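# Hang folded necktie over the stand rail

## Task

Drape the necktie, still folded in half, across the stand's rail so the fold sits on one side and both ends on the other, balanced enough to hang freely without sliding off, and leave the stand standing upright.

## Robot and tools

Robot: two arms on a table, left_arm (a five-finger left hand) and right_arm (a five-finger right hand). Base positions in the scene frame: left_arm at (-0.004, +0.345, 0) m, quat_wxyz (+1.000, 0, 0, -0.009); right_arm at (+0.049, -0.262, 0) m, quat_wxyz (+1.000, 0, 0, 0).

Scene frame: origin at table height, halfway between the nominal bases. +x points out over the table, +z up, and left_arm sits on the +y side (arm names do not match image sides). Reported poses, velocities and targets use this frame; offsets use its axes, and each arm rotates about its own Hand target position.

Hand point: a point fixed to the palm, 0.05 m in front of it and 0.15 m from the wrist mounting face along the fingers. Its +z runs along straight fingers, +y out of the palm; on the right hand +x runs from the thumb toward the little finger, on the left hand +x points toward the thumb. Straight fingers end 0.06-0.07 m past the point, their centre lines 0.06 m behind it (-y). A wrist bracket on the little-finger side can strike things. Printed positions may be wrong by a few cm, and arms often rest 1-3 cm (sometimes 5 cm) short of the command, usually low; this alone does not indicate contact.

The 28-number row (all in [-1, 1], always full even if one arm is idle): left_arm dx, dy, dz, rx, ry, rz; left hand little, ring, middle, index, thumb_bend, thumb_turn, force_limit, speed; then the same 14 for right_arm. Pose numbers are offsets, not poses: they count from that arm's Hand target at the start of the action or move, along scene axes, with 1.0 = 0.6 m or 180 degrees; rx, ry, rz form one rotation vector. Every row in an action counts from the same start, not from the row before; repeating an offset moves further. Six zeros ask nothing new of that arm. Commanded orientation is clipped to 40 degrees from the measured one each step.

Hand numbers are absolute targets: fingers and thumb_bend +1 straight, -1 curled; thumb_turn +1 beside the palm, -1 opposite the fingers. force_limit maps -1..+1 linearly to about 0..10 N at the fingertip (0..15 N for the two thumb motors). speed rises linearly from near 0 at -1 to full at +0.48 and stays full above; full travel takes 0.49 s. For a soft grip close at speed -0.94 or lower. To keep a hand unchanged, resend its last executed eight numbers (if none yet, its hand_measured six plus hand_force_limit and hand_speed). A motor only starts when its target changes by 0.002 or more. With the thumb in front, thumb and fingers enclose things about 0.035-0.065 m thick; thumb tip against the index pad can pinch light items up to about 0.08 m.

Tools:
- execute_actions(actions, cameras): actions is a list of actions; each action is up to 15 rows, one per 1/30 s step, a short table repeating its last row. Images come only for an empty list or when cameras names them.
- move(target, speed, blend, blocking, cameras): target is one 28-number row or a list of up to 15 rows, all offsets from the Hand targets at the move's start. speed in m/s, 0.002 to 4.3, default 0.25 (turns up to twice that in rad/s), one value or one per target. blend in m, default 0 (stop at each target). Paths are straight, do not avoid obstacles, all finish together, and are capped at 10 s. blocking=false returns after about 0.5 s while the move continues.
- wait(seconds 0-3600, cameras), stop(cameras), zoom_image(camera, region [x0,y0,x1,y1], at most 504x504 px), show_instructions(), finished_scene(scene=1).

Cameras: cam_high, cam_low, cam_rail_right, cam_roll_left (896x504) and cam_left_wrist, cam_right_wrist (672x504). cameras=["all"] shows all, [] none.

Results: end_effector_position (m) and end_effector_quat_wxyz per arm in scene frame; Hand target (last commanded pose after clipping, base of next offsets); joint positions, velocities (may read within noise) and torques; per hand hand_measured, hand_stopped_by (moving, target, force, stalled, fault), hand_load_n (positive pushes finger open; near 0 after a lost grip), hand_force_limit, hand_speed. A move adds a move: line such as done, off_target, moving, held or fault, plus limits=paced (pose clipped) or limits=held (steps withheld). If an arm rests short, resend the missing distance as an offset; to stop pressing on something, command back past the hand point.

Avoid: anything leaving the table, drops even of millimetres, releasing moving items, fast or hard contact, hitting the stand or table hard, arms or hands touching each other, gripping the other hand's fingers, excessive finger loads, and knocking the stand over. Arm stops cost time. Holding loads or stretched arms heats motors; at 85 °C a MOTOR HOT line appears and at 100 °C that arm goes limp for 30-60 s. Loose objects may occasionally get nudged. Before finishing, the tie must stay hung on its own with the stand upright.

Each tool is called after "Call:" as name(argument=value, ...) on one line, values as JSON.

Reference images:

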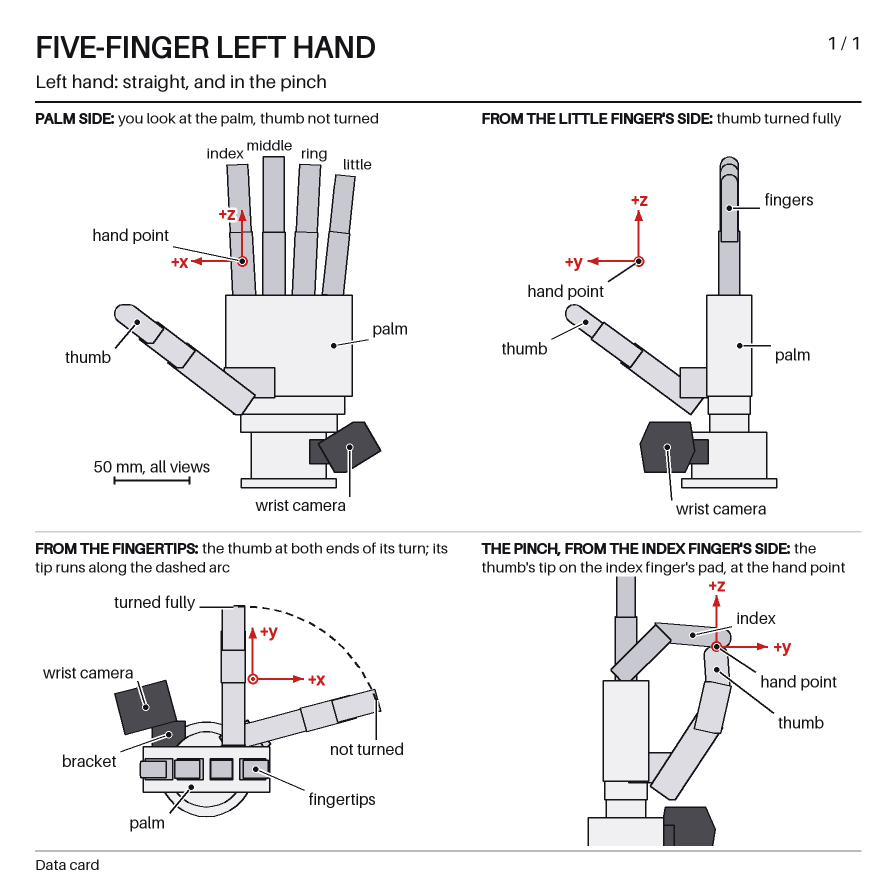

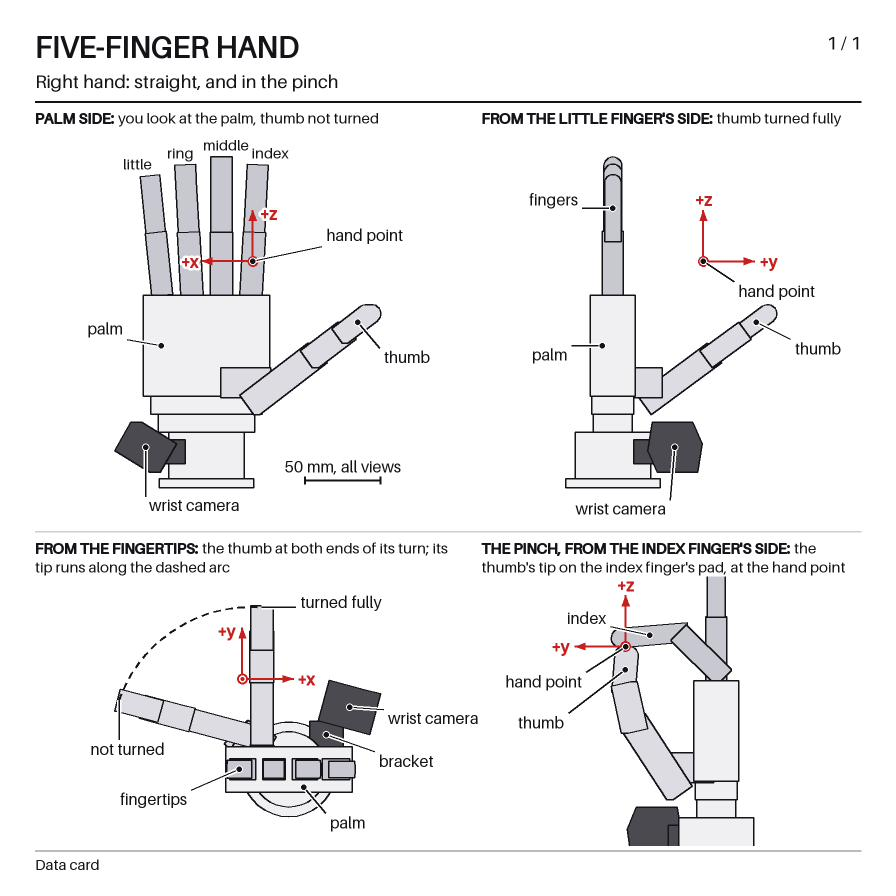

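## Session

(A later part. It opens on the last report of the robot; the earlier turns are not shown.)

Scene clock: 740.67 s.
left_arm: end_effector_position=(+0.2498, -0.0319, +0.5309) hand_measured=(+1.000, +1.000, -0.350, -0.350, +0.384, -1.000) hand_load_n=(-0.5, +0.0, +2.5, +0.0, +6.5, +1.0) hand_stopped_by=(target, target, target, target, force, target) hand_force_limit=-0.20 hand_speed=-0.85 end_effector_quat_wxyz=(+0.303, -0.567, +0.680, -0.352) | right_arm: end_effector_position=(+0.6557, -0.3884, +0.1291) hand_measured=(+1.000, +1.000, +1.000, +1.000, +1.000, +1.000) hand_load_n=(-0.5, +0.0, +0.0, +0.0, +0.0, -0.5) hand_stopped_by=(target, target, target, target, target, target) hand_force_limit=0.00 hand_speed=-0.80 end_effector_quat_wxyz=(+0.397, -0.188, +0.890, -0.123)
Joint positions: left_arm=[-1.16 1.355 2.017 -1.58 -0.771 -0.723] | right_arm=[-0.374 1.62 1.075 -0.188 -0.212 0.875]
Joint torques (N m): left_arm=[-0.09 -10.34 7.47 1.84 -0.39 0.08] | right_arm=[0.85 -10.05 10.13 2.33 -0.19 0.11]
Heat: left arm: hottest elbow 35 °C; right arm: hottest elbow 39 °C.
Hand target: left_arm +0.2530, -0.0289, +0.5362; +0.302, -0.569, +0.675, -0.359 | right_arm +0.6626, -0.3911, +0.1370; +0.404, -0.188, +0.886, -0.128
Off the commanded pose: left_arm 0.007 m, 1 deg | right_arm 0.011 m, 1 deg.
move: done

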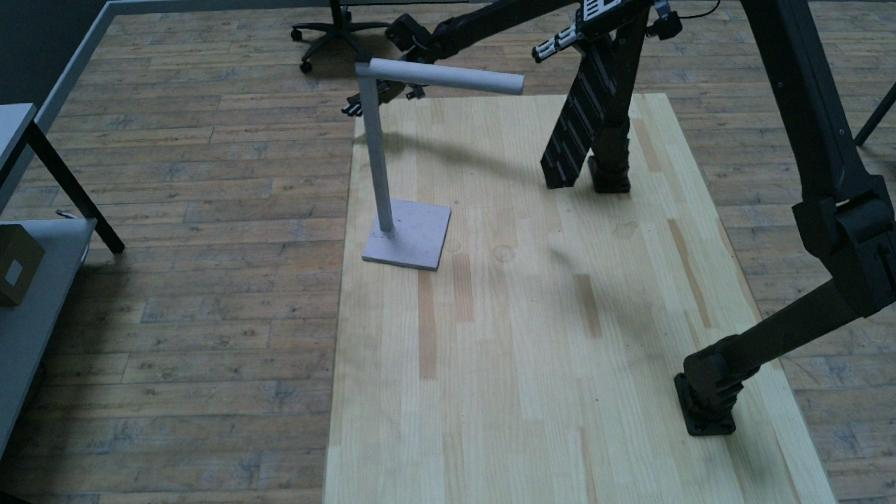

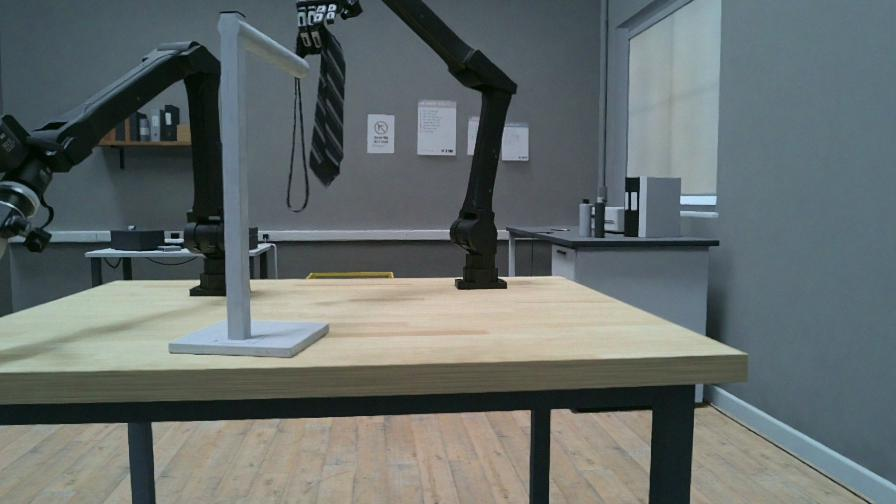

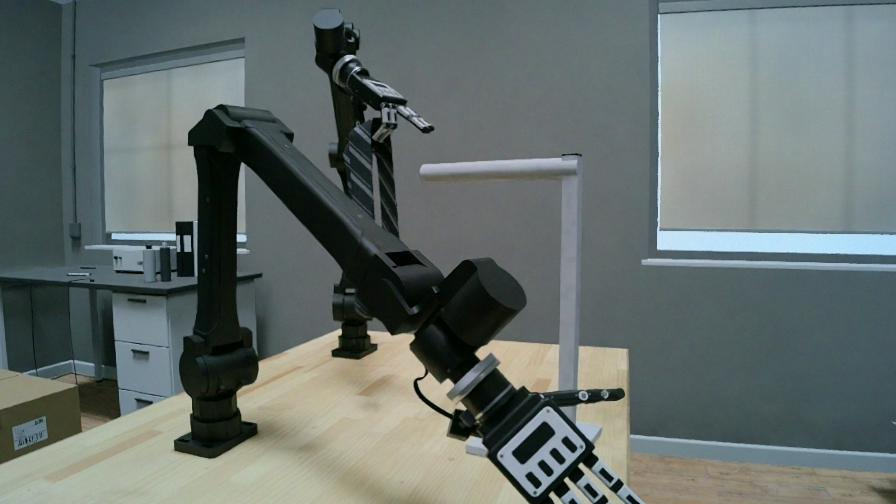

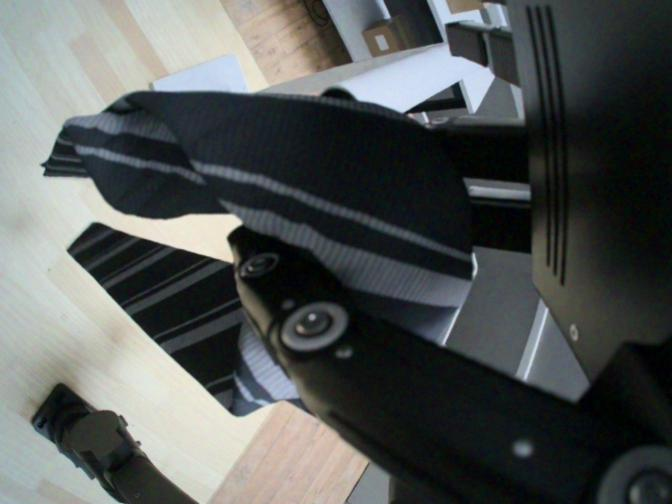

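Call:
move(target=[[0.0, 0.0133, -0.02, 0,0,0, 1,1,-0.35,-0.35,0.25,-1,-0.2,-0.85, 0,0,0,0,0,0,1,1,1,1,1,1,0,-0.8],[0.1, -0.0067, -0.02, 0,0,0, 1,1,-0.35,-0.35,0.25,-1,-0.2,-0.85, 0,0,0,0,0,0,1,1,1,1,1,1,0,-0.8]], speed=0.04, cameras=["cam_high","cam_low","cam_rail_right","cam_left_wrist"])

Call:
zoom_image(camera="cam_low", region=[200, 0, 400, 240])

Call:
zoom_image(camera="cam_rail_right", region=[330, 20, 600, 280])

Call:
zoom_image(camera="cam_high", region=[440, 0, 700, 200])

Scene clock: 765.03 s.
left_arm: end_effector_position=(+0.3056, -0.0291, +0.5053) hand_measured=(+1.000, +1.000, -0.350, -0.350, +0.384, -1.000) hand_load_n=(+0.0, +0.0, +2.5, +0.0, +6.5, +1.0) hand_stopped_by=(target, target, target, target, force, target) hand_force_limit=-0.20 hand_speed=-0.85 end_effector_quat_wxyz=(+0.303, -0.567, +0.686, -0.340) | right_arm: end_effector_position=(+0.6557, -0.3884, +0.1291) hand_measured=(+1.000, +1.000, +1.000, +1.000, +1.000, +1.000) hand_load_n=(+0.0, +0.0, +0.0, +0.0, +0.0, +0.0) hand_stopped_by=(target, target, target, target, target, target) hand_force_limit=0.00 hand_speed=-0.80 end_effector_quat_wxyz=(+0.397, -0.188, +0.890, -0.123)
Joint positions: left_arm=[-1.018 1.366 1.945 -1.429 -0.678 -0.581] | right_arm=[-0.374 1.62 1.075 -0.188 -0.212 0.875]
Joint torques (N m): left_arm=[-0.26 -9.58 11.21 2 -0.32 0.06] | right_arm=[1.44 -10.17 10.32 1.96 -0.2 0.09]
Heat: left arm: hottest elbow 34 °C; right arm: hottest elbow 39 °C.
Hand target: left_arm +0.3130, -0.0328, +0.5245; +0.302, -0.569, +0.675, -0.359 | right_arm +0.6626, -0.3911, +0.1370; +0.404, -0.188, +0.886, -0.128
Off the commanded pose: left_arm 0.021 m, 3 deg | right_arm 0.011 m, 1 deg.
move: off_target (left_arm)

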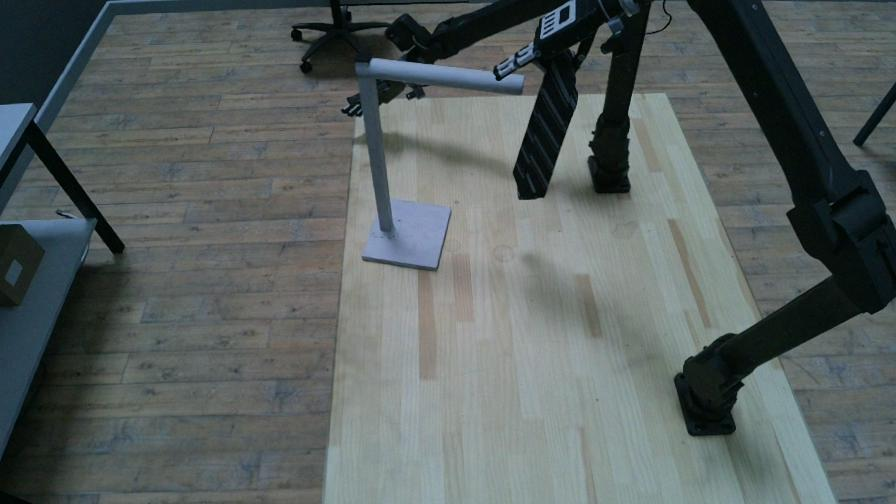

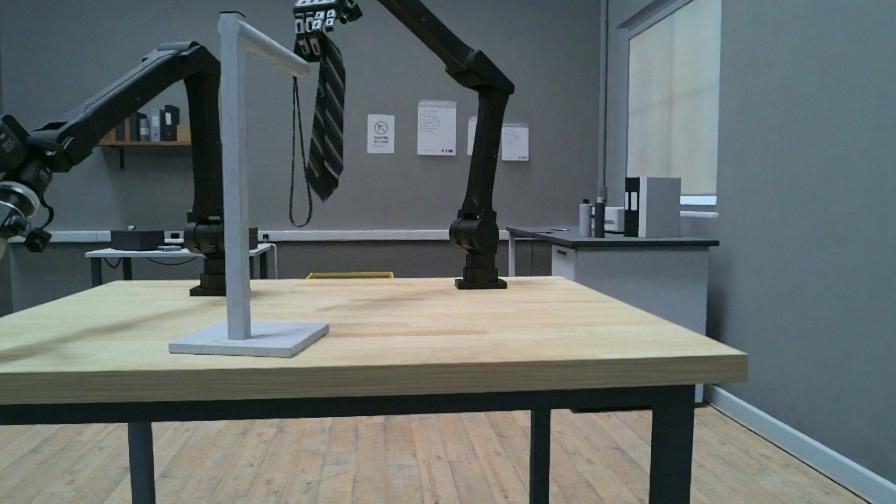

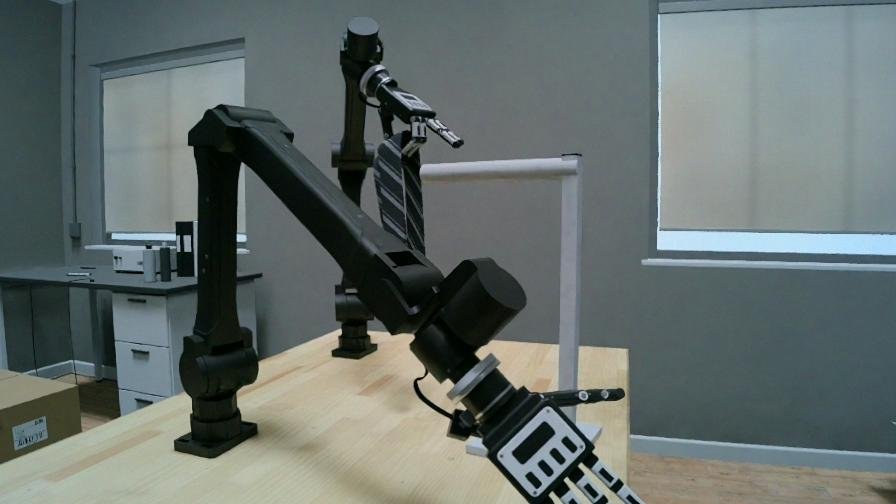

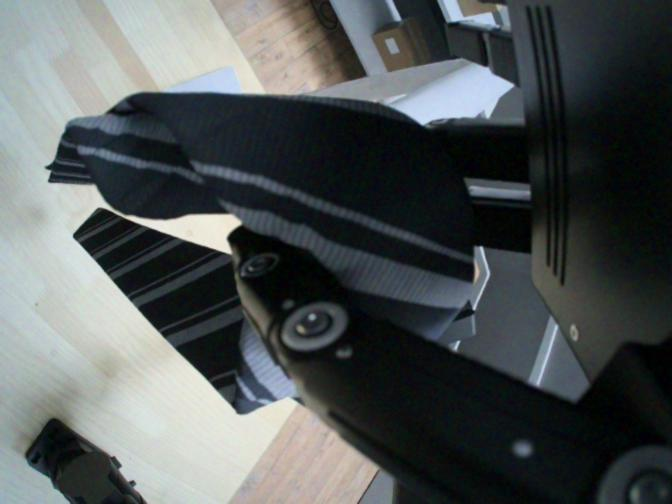

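Scaled by 2.100 from the camera's image (finer frame: 1280x720).

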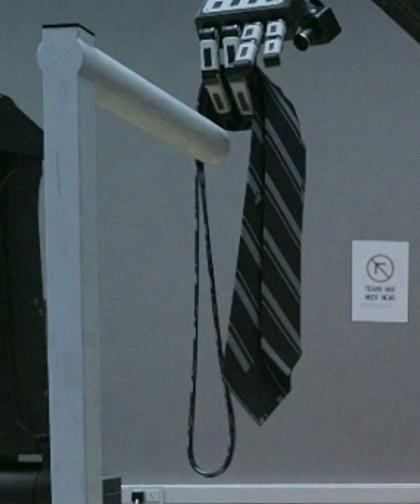

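Scaled by 1.867 from the camera's image (finer frame: 1280x720).

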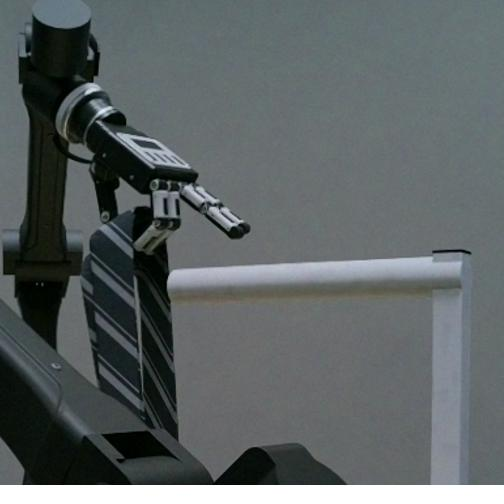

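Scaled by 1.938 from the camera's image (finer frame: 1280x720).

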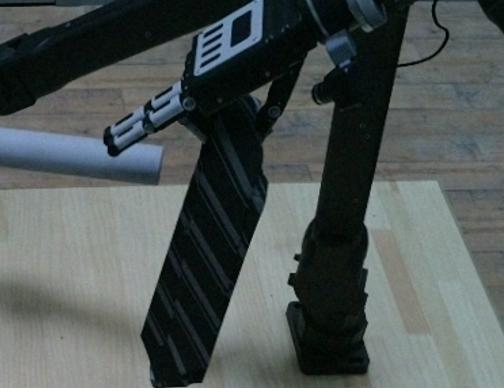

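Call:
move(target=[[0.0, -0.01, 0.04, 0,0,0, 1,1,-0.35,-0.35,0.25,-1,-0.2,-0.85, 0,0,0,0,0,0,1,1,1,1,1,1,0,-0.8],[0.05, -0.02, 0.04, 0,0,0, 1,1,-0.35,-0.35,0.25,-1,-0.2,-0.85, 0,0,0,0,0,0,1,1,1,1,1,1,0,-0.8]], speed=0.04, cameras=["cam_high","cam_low","cam_rail_right","cam_left_wrist"])

Call:
zoom_image(camera="cam_low", region=[200, 0, 400, 240])

Call:
zoom_image(camera="cam_rail_right", region=[330, 20, 600, 280])

Call:
zoom_image(camera="cam_high", region=[440, 0, 700, 200])

Scene clock: 785.40 s.
left_arm: end_effector_position=(+0.3353, -0.0423, +0.5322) hand_measured=(+1.000, +1.000, -0.350, -0.350, +0.384, -1.000) hand_load_n=(+0.0, +0.0, +2.5, +0.0, +6.5, +1.0) hand_stopped_by=(target, target, target, target, force, target) hand_force_limit=-0.20 hand_speed=-0.85 end_effector_quat_wxyz=(+0.302, -0.567, +0.686, -0.342) | right_arm: end_effector_position=(+0.6557, -0.3884, +0.1291) hand_measured=(+1.000, +1.000, +1.000, +1.000, +1.000, +1.000) hand_load_n=(+0.0, +0.0, +0.0, +0.0, +0.0, -0.5) hand_stopped_by=(target, target, target, target, target, target) hand_force_limit=0.00 hand_speed=-0.80 end_effector_quat_wxyz=(+0.397, -0.188, +0.890, -0.123)
Joint positions: left_arm=[-0.971 1.479 2.142 -1.482 -0.644 -0.538] | right_arm=[-0.374 1.62 1.075 -0.188 -0.212 0.875]
Joint torques (N m): left_arm=[-0.09 -11.05 10.65 2.02 -0.29 0.09] | right_arm=[1.61 -9.58 9.95 2.28 -0.17 0.09]
Heat: left arm: hottest elbow 34 °C; right arm: hottest elbow 39 °C.
Hand target: left_arm +0.3429, -0.0450, +0.5483; +0.302, -0.569, +0.676, -0.359 | right_arm +0.6626, -0.3911, +0.1370; +0.404, -0.188, +0.886, -0.128
Off the commanded pose: left_arm 0.018 m, 2 deg | right_arm 0.011 m, 1 deg.
move: off_target (left_arm)

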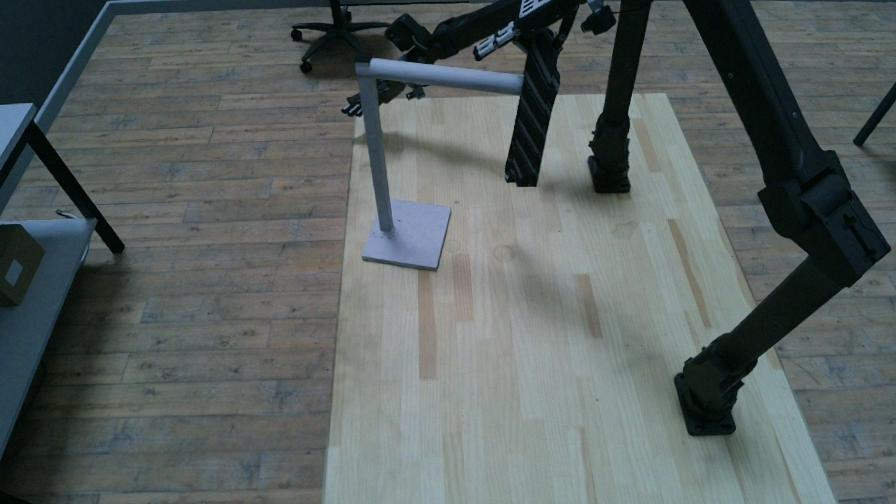

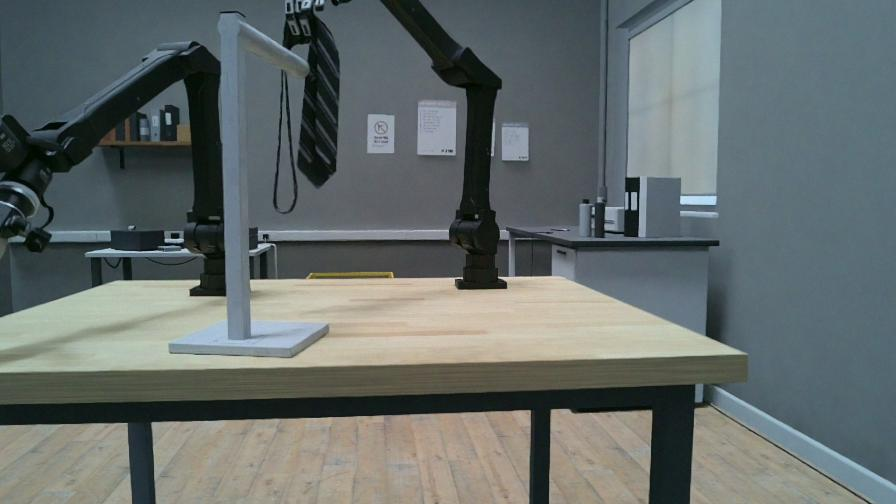

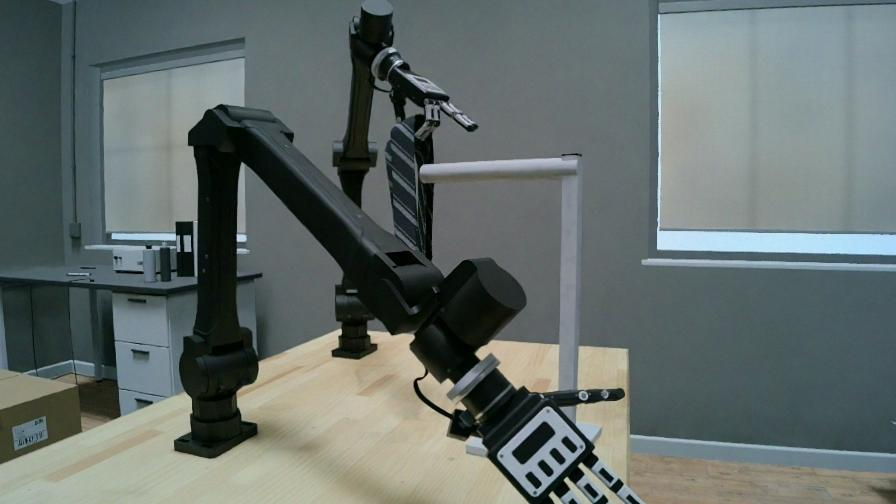

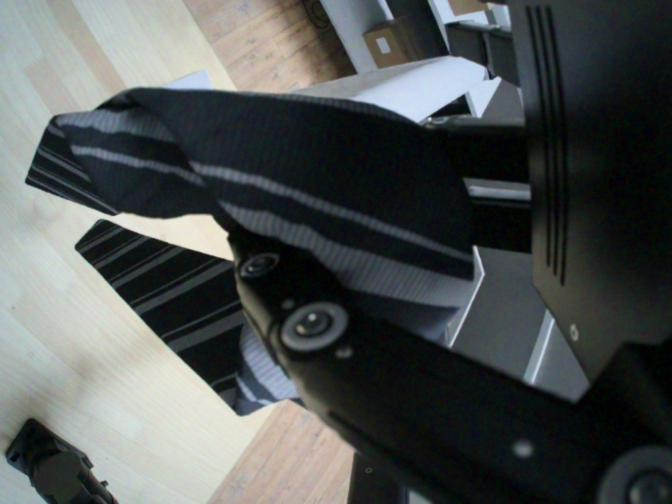

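Scaled by 2.100 from the camera's image (finer frame: 1280x720).

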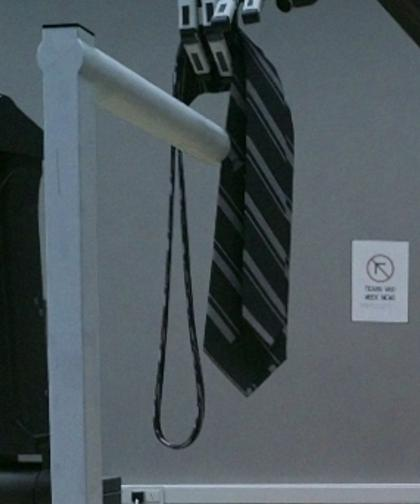

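Scaled by 1.867 from the camera's image (finer frame: 1280x720).

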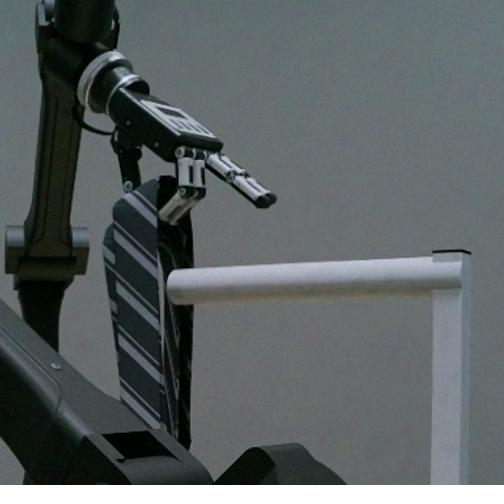

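Scaled by 1.938 from the camera's image (finer frame: 1280x720).

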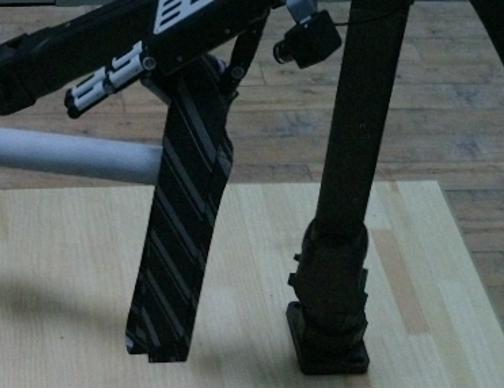

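Call:
move(target=[[0.0, 0.012, -0.005, 0,0,0, 1,1,-0.35,-0.35,0.25,-1,-0.2,-0.85, 0,0,0,0,0,0,1,1,1,1,1,1,0,-0.8],[0.06, 0.0, -0.005, 0,0,0, 1,1,-0.35,-0.35,0.25,-1,-0.2,-0.85, 0,0,0,0,0,0,1,1,1,1,1,1,0,-0.8]], speed=0.04, cameras=["cam_high","cam_low","cam_rail_right","cam_left_wrist"])

Call:
zoom_image(camera="cam_low", region=[200, 0, 400, 240])

Call:
zoom_image(camera="cam_rail_right", region=[330, 20, 600, 280])

Call:
zoom_image(camera="cam_high", region=[440, 0, 700, 200])

Scene clock: 803.07 s.
left_arm: end_effector_position=(+0.3709, -0.0432, +0.5286) hand_measured=(+1.000, +1.000, -0.350, -0.350, +0.384, -1.000) hand_load_n=(+0.0, +0.0, +2.5, +0.0, +6.5, +1.0) hand_stopped_by=(target, target, target, target, force, target) hand_force_limit=-0.20 hand_speed=-0.85 end_effector_quat_wxyz=(+0.301, -0.568, +0.686, -0.341) | right_arm: end_effector_position=(+0.6557, -0.3884, +0.1291) hand_measured=(+1.000, +1.000, +1.000, +1.000, +1.000, +1.000) hand_load_n=(+0.0, +0.0, +0.0, +0.0, +0.0, +0.0) hand_stopped_by=(target, target, target, target, target, target) hand_force_limit=0.00 hand_speed=-0.80 end_effector_quat_wxyz=(+0.397, -0.188, +0.890, -0.123)
Joint positions: left_arm=[-0.901 1.524 2.177 -1.439 -0.593 -0.479] | right_arm=[-0.374 1.62 1.075 -0.188 -0.212 0.875]
Joint torques (N m): left_arm=[-0.15 -12.51 10.8 2.07 -0.25 0.07] | right_arm=[1.03 -9.17 10.32 2.11 -0.15 0.11]
Heat: left arm: hottest elbow 35 °C; right arm: hottest elbow 39 °C.
Hand target: left_arm +0.3789, -0.0449, +0.5454; +0.302, -0.569, +0.676, -0.359 | right_arm +0.6626, -0.3911, +0.1370; +0.404, -0.188, +0.886, -0.128
Off the commanded pose: left_arm 0.019 m, 2 deg | right_arm 0.011 m, 1 deg.
move: off_target (left_arm)

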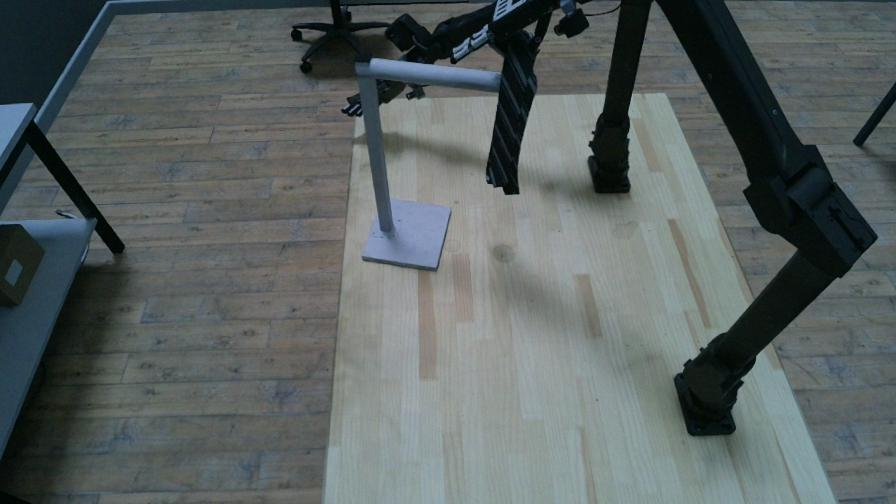

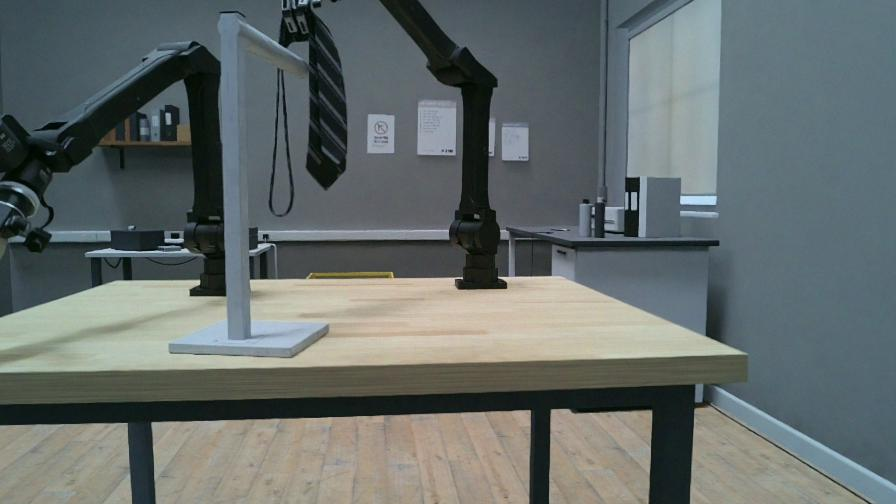

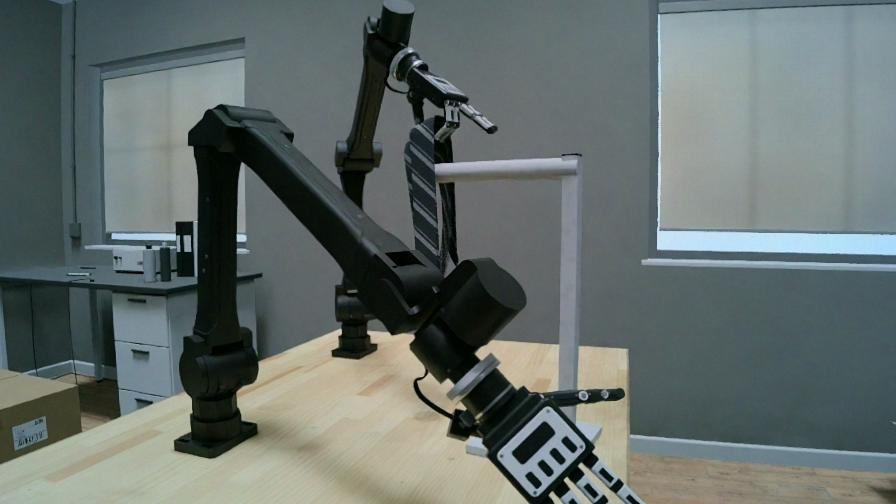

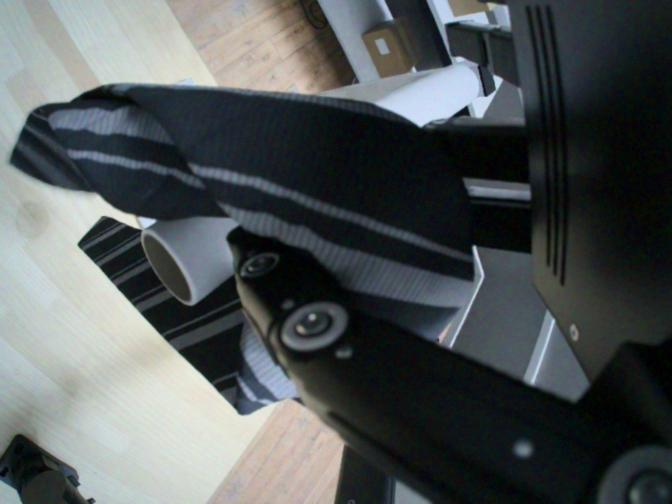

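Scaled by 2.100 from the camera's image (finer frame: 1280x720).

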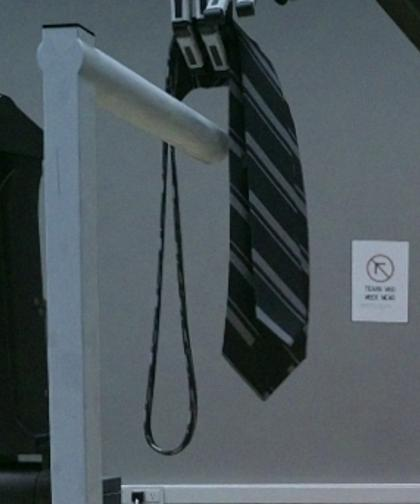

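Scaled by 1.867 from the camera's image (finer frame: 1280x720).

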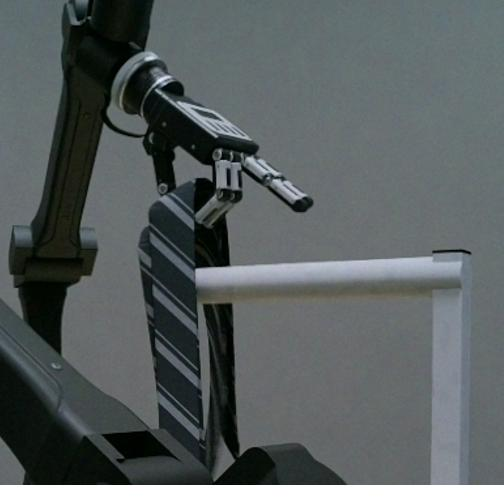

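Scaled by 1.938 from the camera's image (finer frame: 1280x720).

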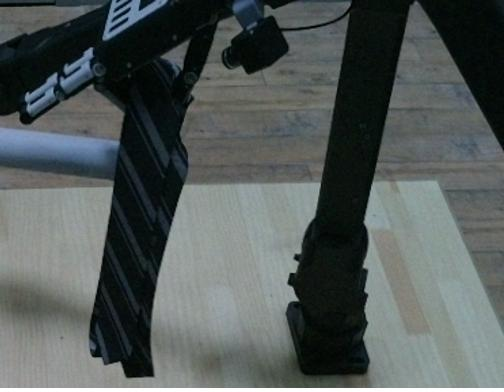

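Call:
move(target=[0.14, -0.032, 0.0, 0,0,0, 1,1,-0.35,-0.35,0.25,-1,-0.2,-0.85, 0,0,0,0,0,0,1,1,1,1,1,1,0,-0.8], speed=0.04, cameras=["cam_high","cam_low","cam_rail_right","cam_left_wrist"])

Call:
zoom_image(camera="cam_low", region=[200, 0, 400, 240])

Call:
zoom_image(camera="cam_rail_right", region=[330, 20, 600, 280])

Call:
zoom_image(camera="cam_high", region=[340, 0, 600, 200])

Scene clock: 818.90 s.
left_arm: end_effector_position=(+0.4577, -0.0668, +0.5350) hand_measured=(+1.000, +1.000, -0.350, -0.350, +0.384, -1.000) hand_load_n=(+0.0, +0.0, +2.5, +0.0, +6.5, +1.0) hand_stopped_by=(target, target, target, target, force, target) hand_force_limit=-0.20 hand_speed=-0.85 end_effector_quat_wxyz=(+0.299, -0.569, +0.680, -0.352) | right_arm: end_effector_position=(+0.6557, -0.3884, +0.1291) hand_measured=(+1.000, +1.000, +1.000, +1.000, +1.000, +1.000) hand_load_n=(+0.0, +0.0, +0.0, +0.0, -0.5, +0.0) hand_stopped_by=(target, target, target, target, target, target) hand_force_limit=0.00 hand_speed=-0.80 end_effector_quat_wxyz=(+0.397, -0.188, +0.890, -0.123)
Joint positions: left_arm=[-0.79 1.75 2.475 -1.441 -0.51 -0.394] | right_arm=[-0.374 1.62 1.075 -0.188 -0.212 0.875]
Joint torques (N m): left_arm=[-0.09 -15.27 10.43 1.33 -0.18 0.07] | right_arm=[1.26 -10.29 10.26 2.07 -0.16 0.15]
Heat: left arm: hottest elbow 36 °C; right arm: hottest elbow 39 °C.
Hand target: left_arm +0.4630, -0.0640, +0.5454; +0.302, -0.569, +0.675, -0.359 | right_arm +0.6626, -0.3911, +0.1370; +0.404, -0.188, +0.886, -0.128
Off the commanded pose: left_arm 0.012 m, 1 deg | right_arm 0.011 m, 1 deg.
move: off_target (left_arm)

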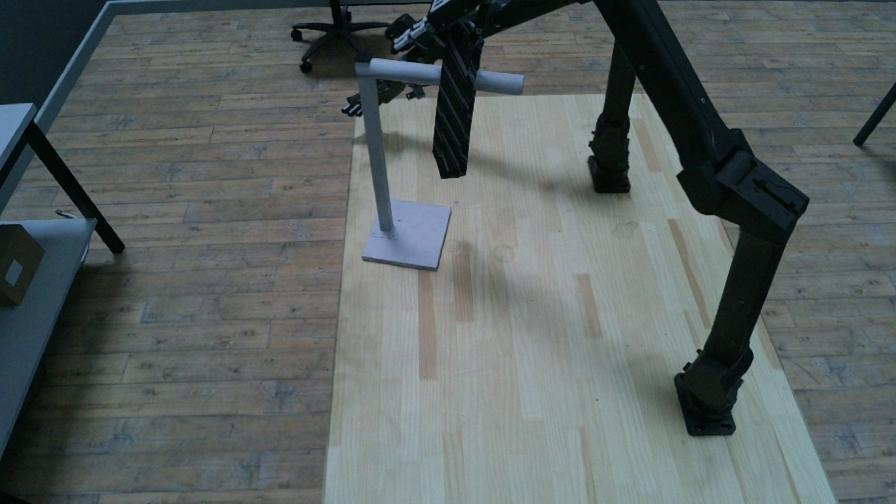

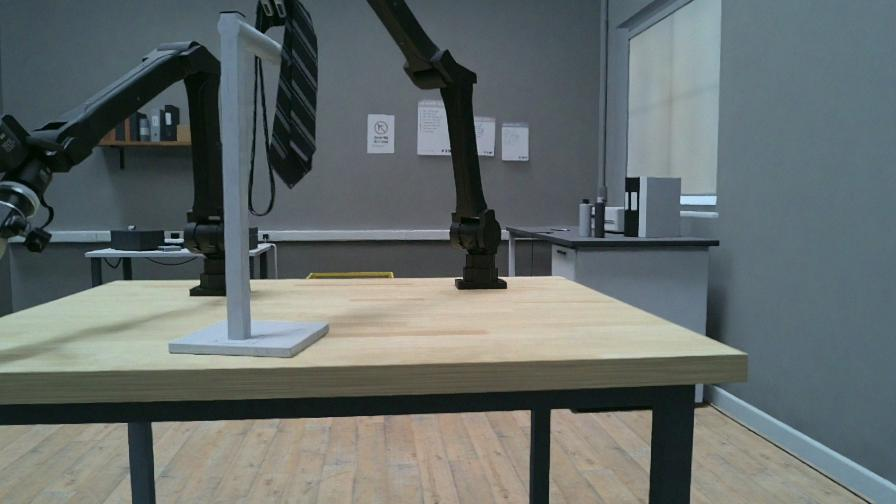

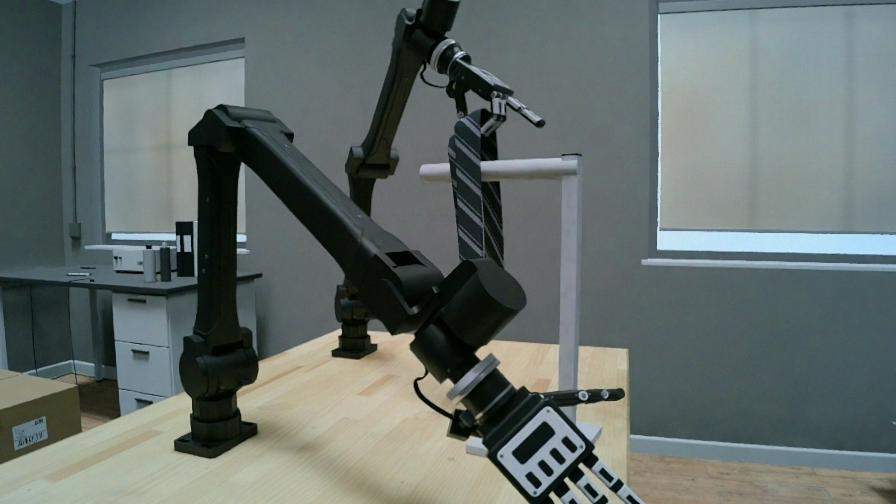

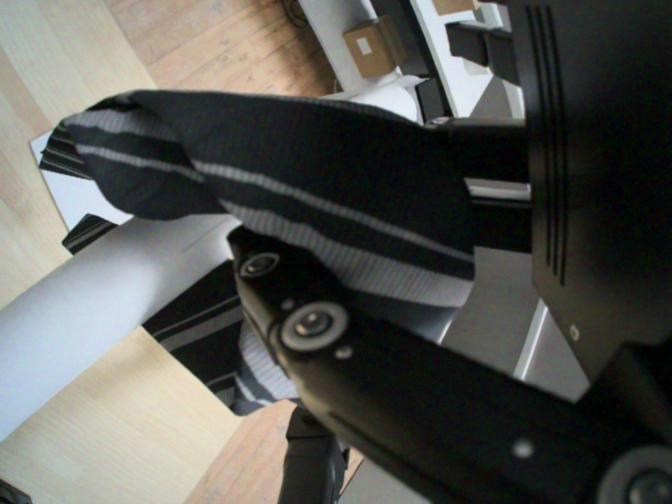

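Scaled by 2.100 from the camera's image (finer frame: 1280x720).

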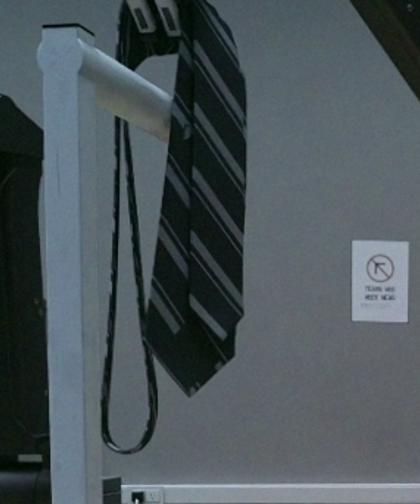

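Scaled by 1.867 from the camera's image (finer frame: 1280x720).

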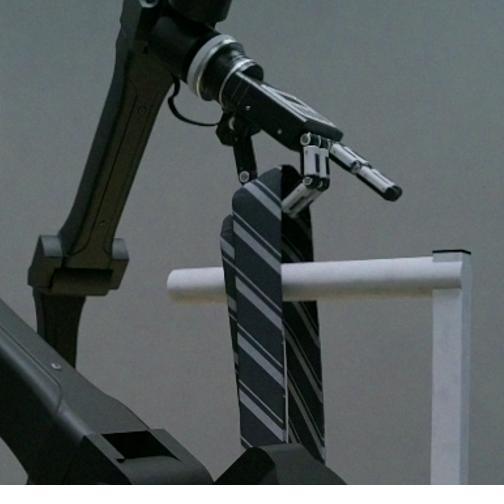

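Scaled by 1.938 from the camera's image (finer frame: 1280x720).

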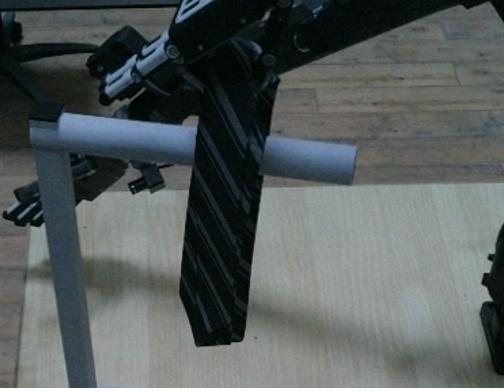

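Call:
move(target=[0.0, 0.0, -0.033, 0,0,0, 1,1,-0.35,-0.35,0.25,-1,-0.2,-0.85, 0,0,0,0,0,0,1,1,1,1,1,1,0,-0.8], speed=0.03, cameras=["cam_high","cam_low","cam_rail_right","cam_left_wrist"])

Call:
zoom_image(camera="cam_low", region=[200, 0, 400, 240])

Call:
zoom_image(camera="cam_rail_right", region=[400, 60, 600, 280])

Call:
zoom_image(camera="cam_high", region=[340, 0, 600, 200])

Scene clock: 842.33 s.
left_arm: end_effector_position=(+0.4610, -0.0702, +0.5132) hand_measured=(+1.000, +1.000, -0.350, -0.350, +0.384, -1.000) hand_load_n=(+0.0, -0.5, +2.5, +0.0, +6.5, +1.0) hand_stopped_by=(target, target, target, target, force, target) hand_force_limit=-0.20 hand_speed=-0.85 end_effector_quat_wxyz=(+0.299, -0.569, +0.683, -0.347) | right_arm: end_effector_position=(+0.6557, -0.3884, +0.1291) hand_measured=(+1.000, +1.000, +1.000, +1.000, +1.000, +1.000) hand_load_n=(+0.0, +0.0, +0.0, +0.0, +0.0, +0.0) hand_stopped_by=(target, target, target, target, target, target) hand_force_limit=0.00 hand_speed=-0.80 end_effector_quat_wxyz=(+0.397, -0.188, +0.890, -0.123)
Joint positions: left_arm=[-0.79 1.716 2.36 -1.372 -0.51 -0.394] | right_arm=[-0.374 1.62 1.075 -0.188 -0.212 0.875]
Joint torques (N m): left_arm=[-0.03 -17.55 7.94 2.18 -0.18 0.06] | right_arm=[1.73 -9.58 9.96 2.28 -0.14 0.15]
Heat: left arm: hottest elbow 36 °C; right arm: hottest elbow 39 °C.
Hand target: left_arm +0.4630, -0.0640, +0.5256; +0.302, -0.569, +0.675, -0.359 | right_arm +0.6626, -0.3911, +0.1370; +0.404, -0.188, +0.886, -0.128
Off the commanded pose: left_arm 0.014 m, 2 deg | right_arm 0.011 m, 1 deg.
move: off_target (left_arm)

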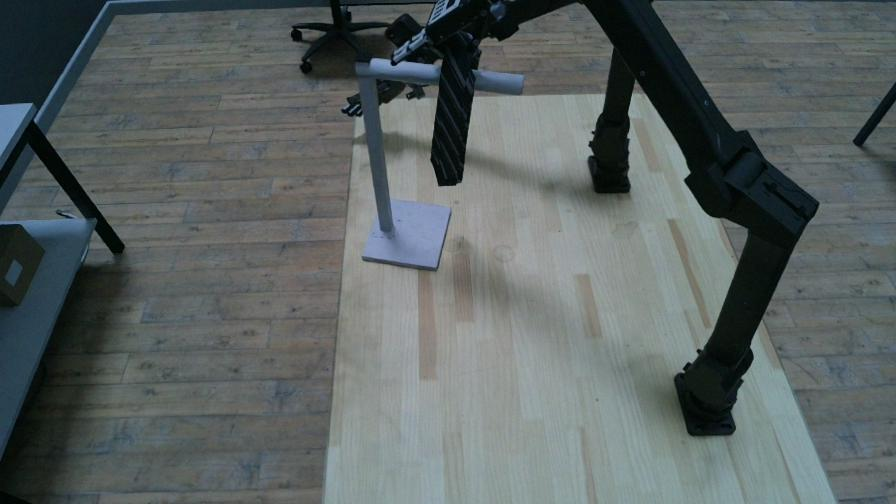

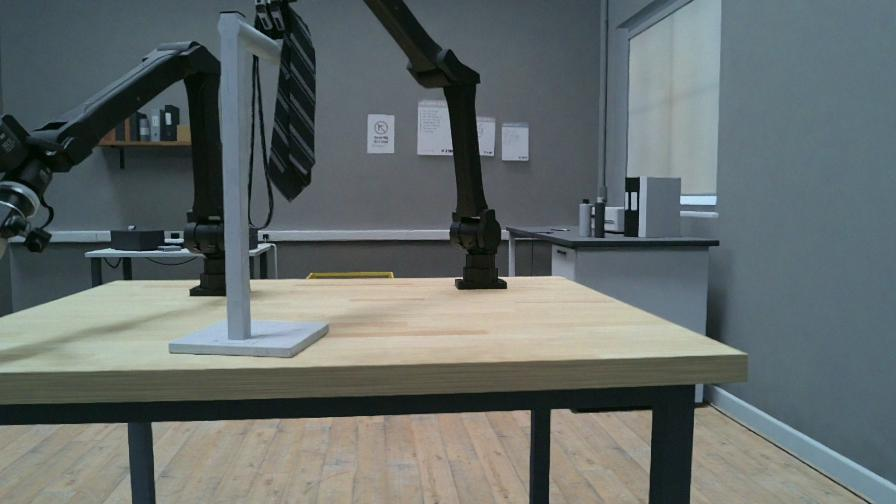

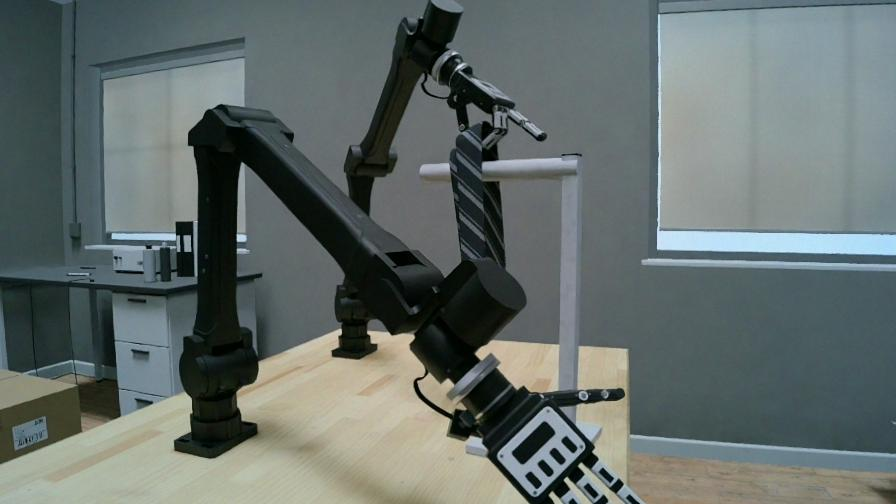

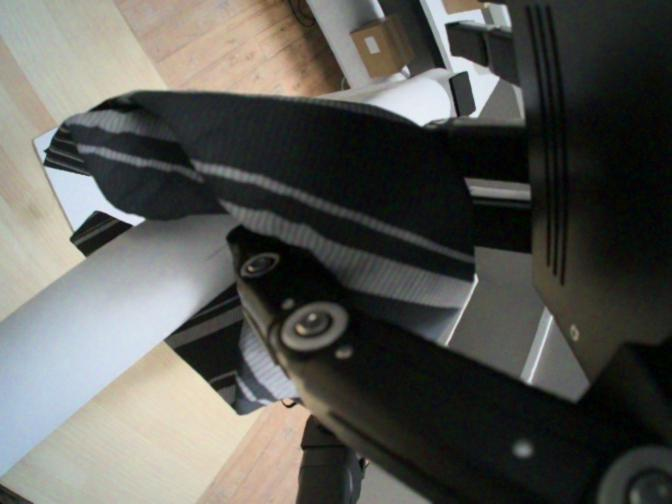

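Scaled by 2.100 from the camera's image (finer frame: 1280x720).

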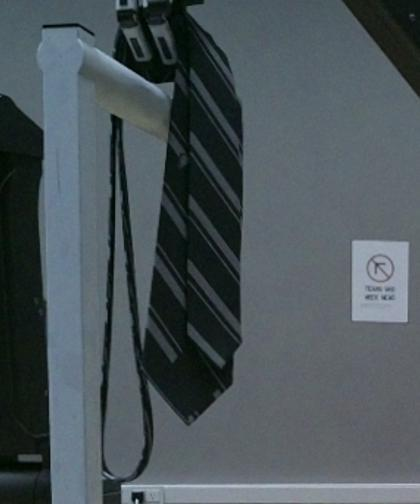

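Scaled by 2.291 from the camera's image (finer frame: 1280x720).

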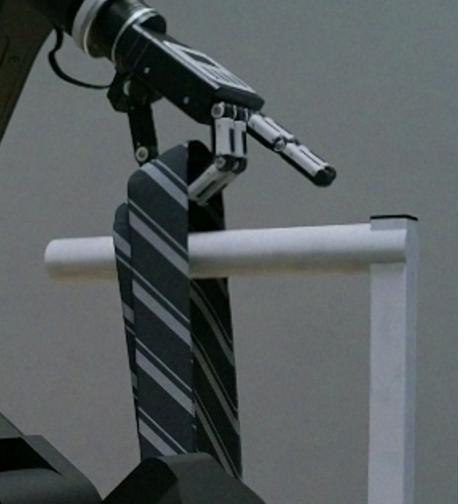

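Scaled by 1.938 from the camera's image (finer frame: 1280x720).

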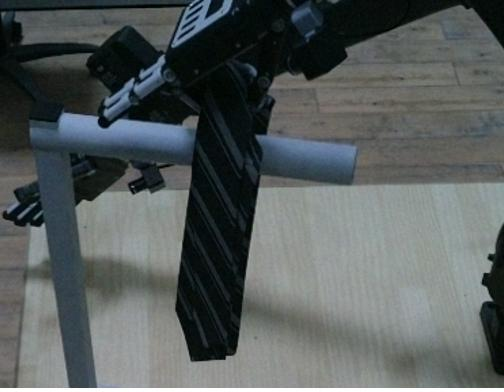

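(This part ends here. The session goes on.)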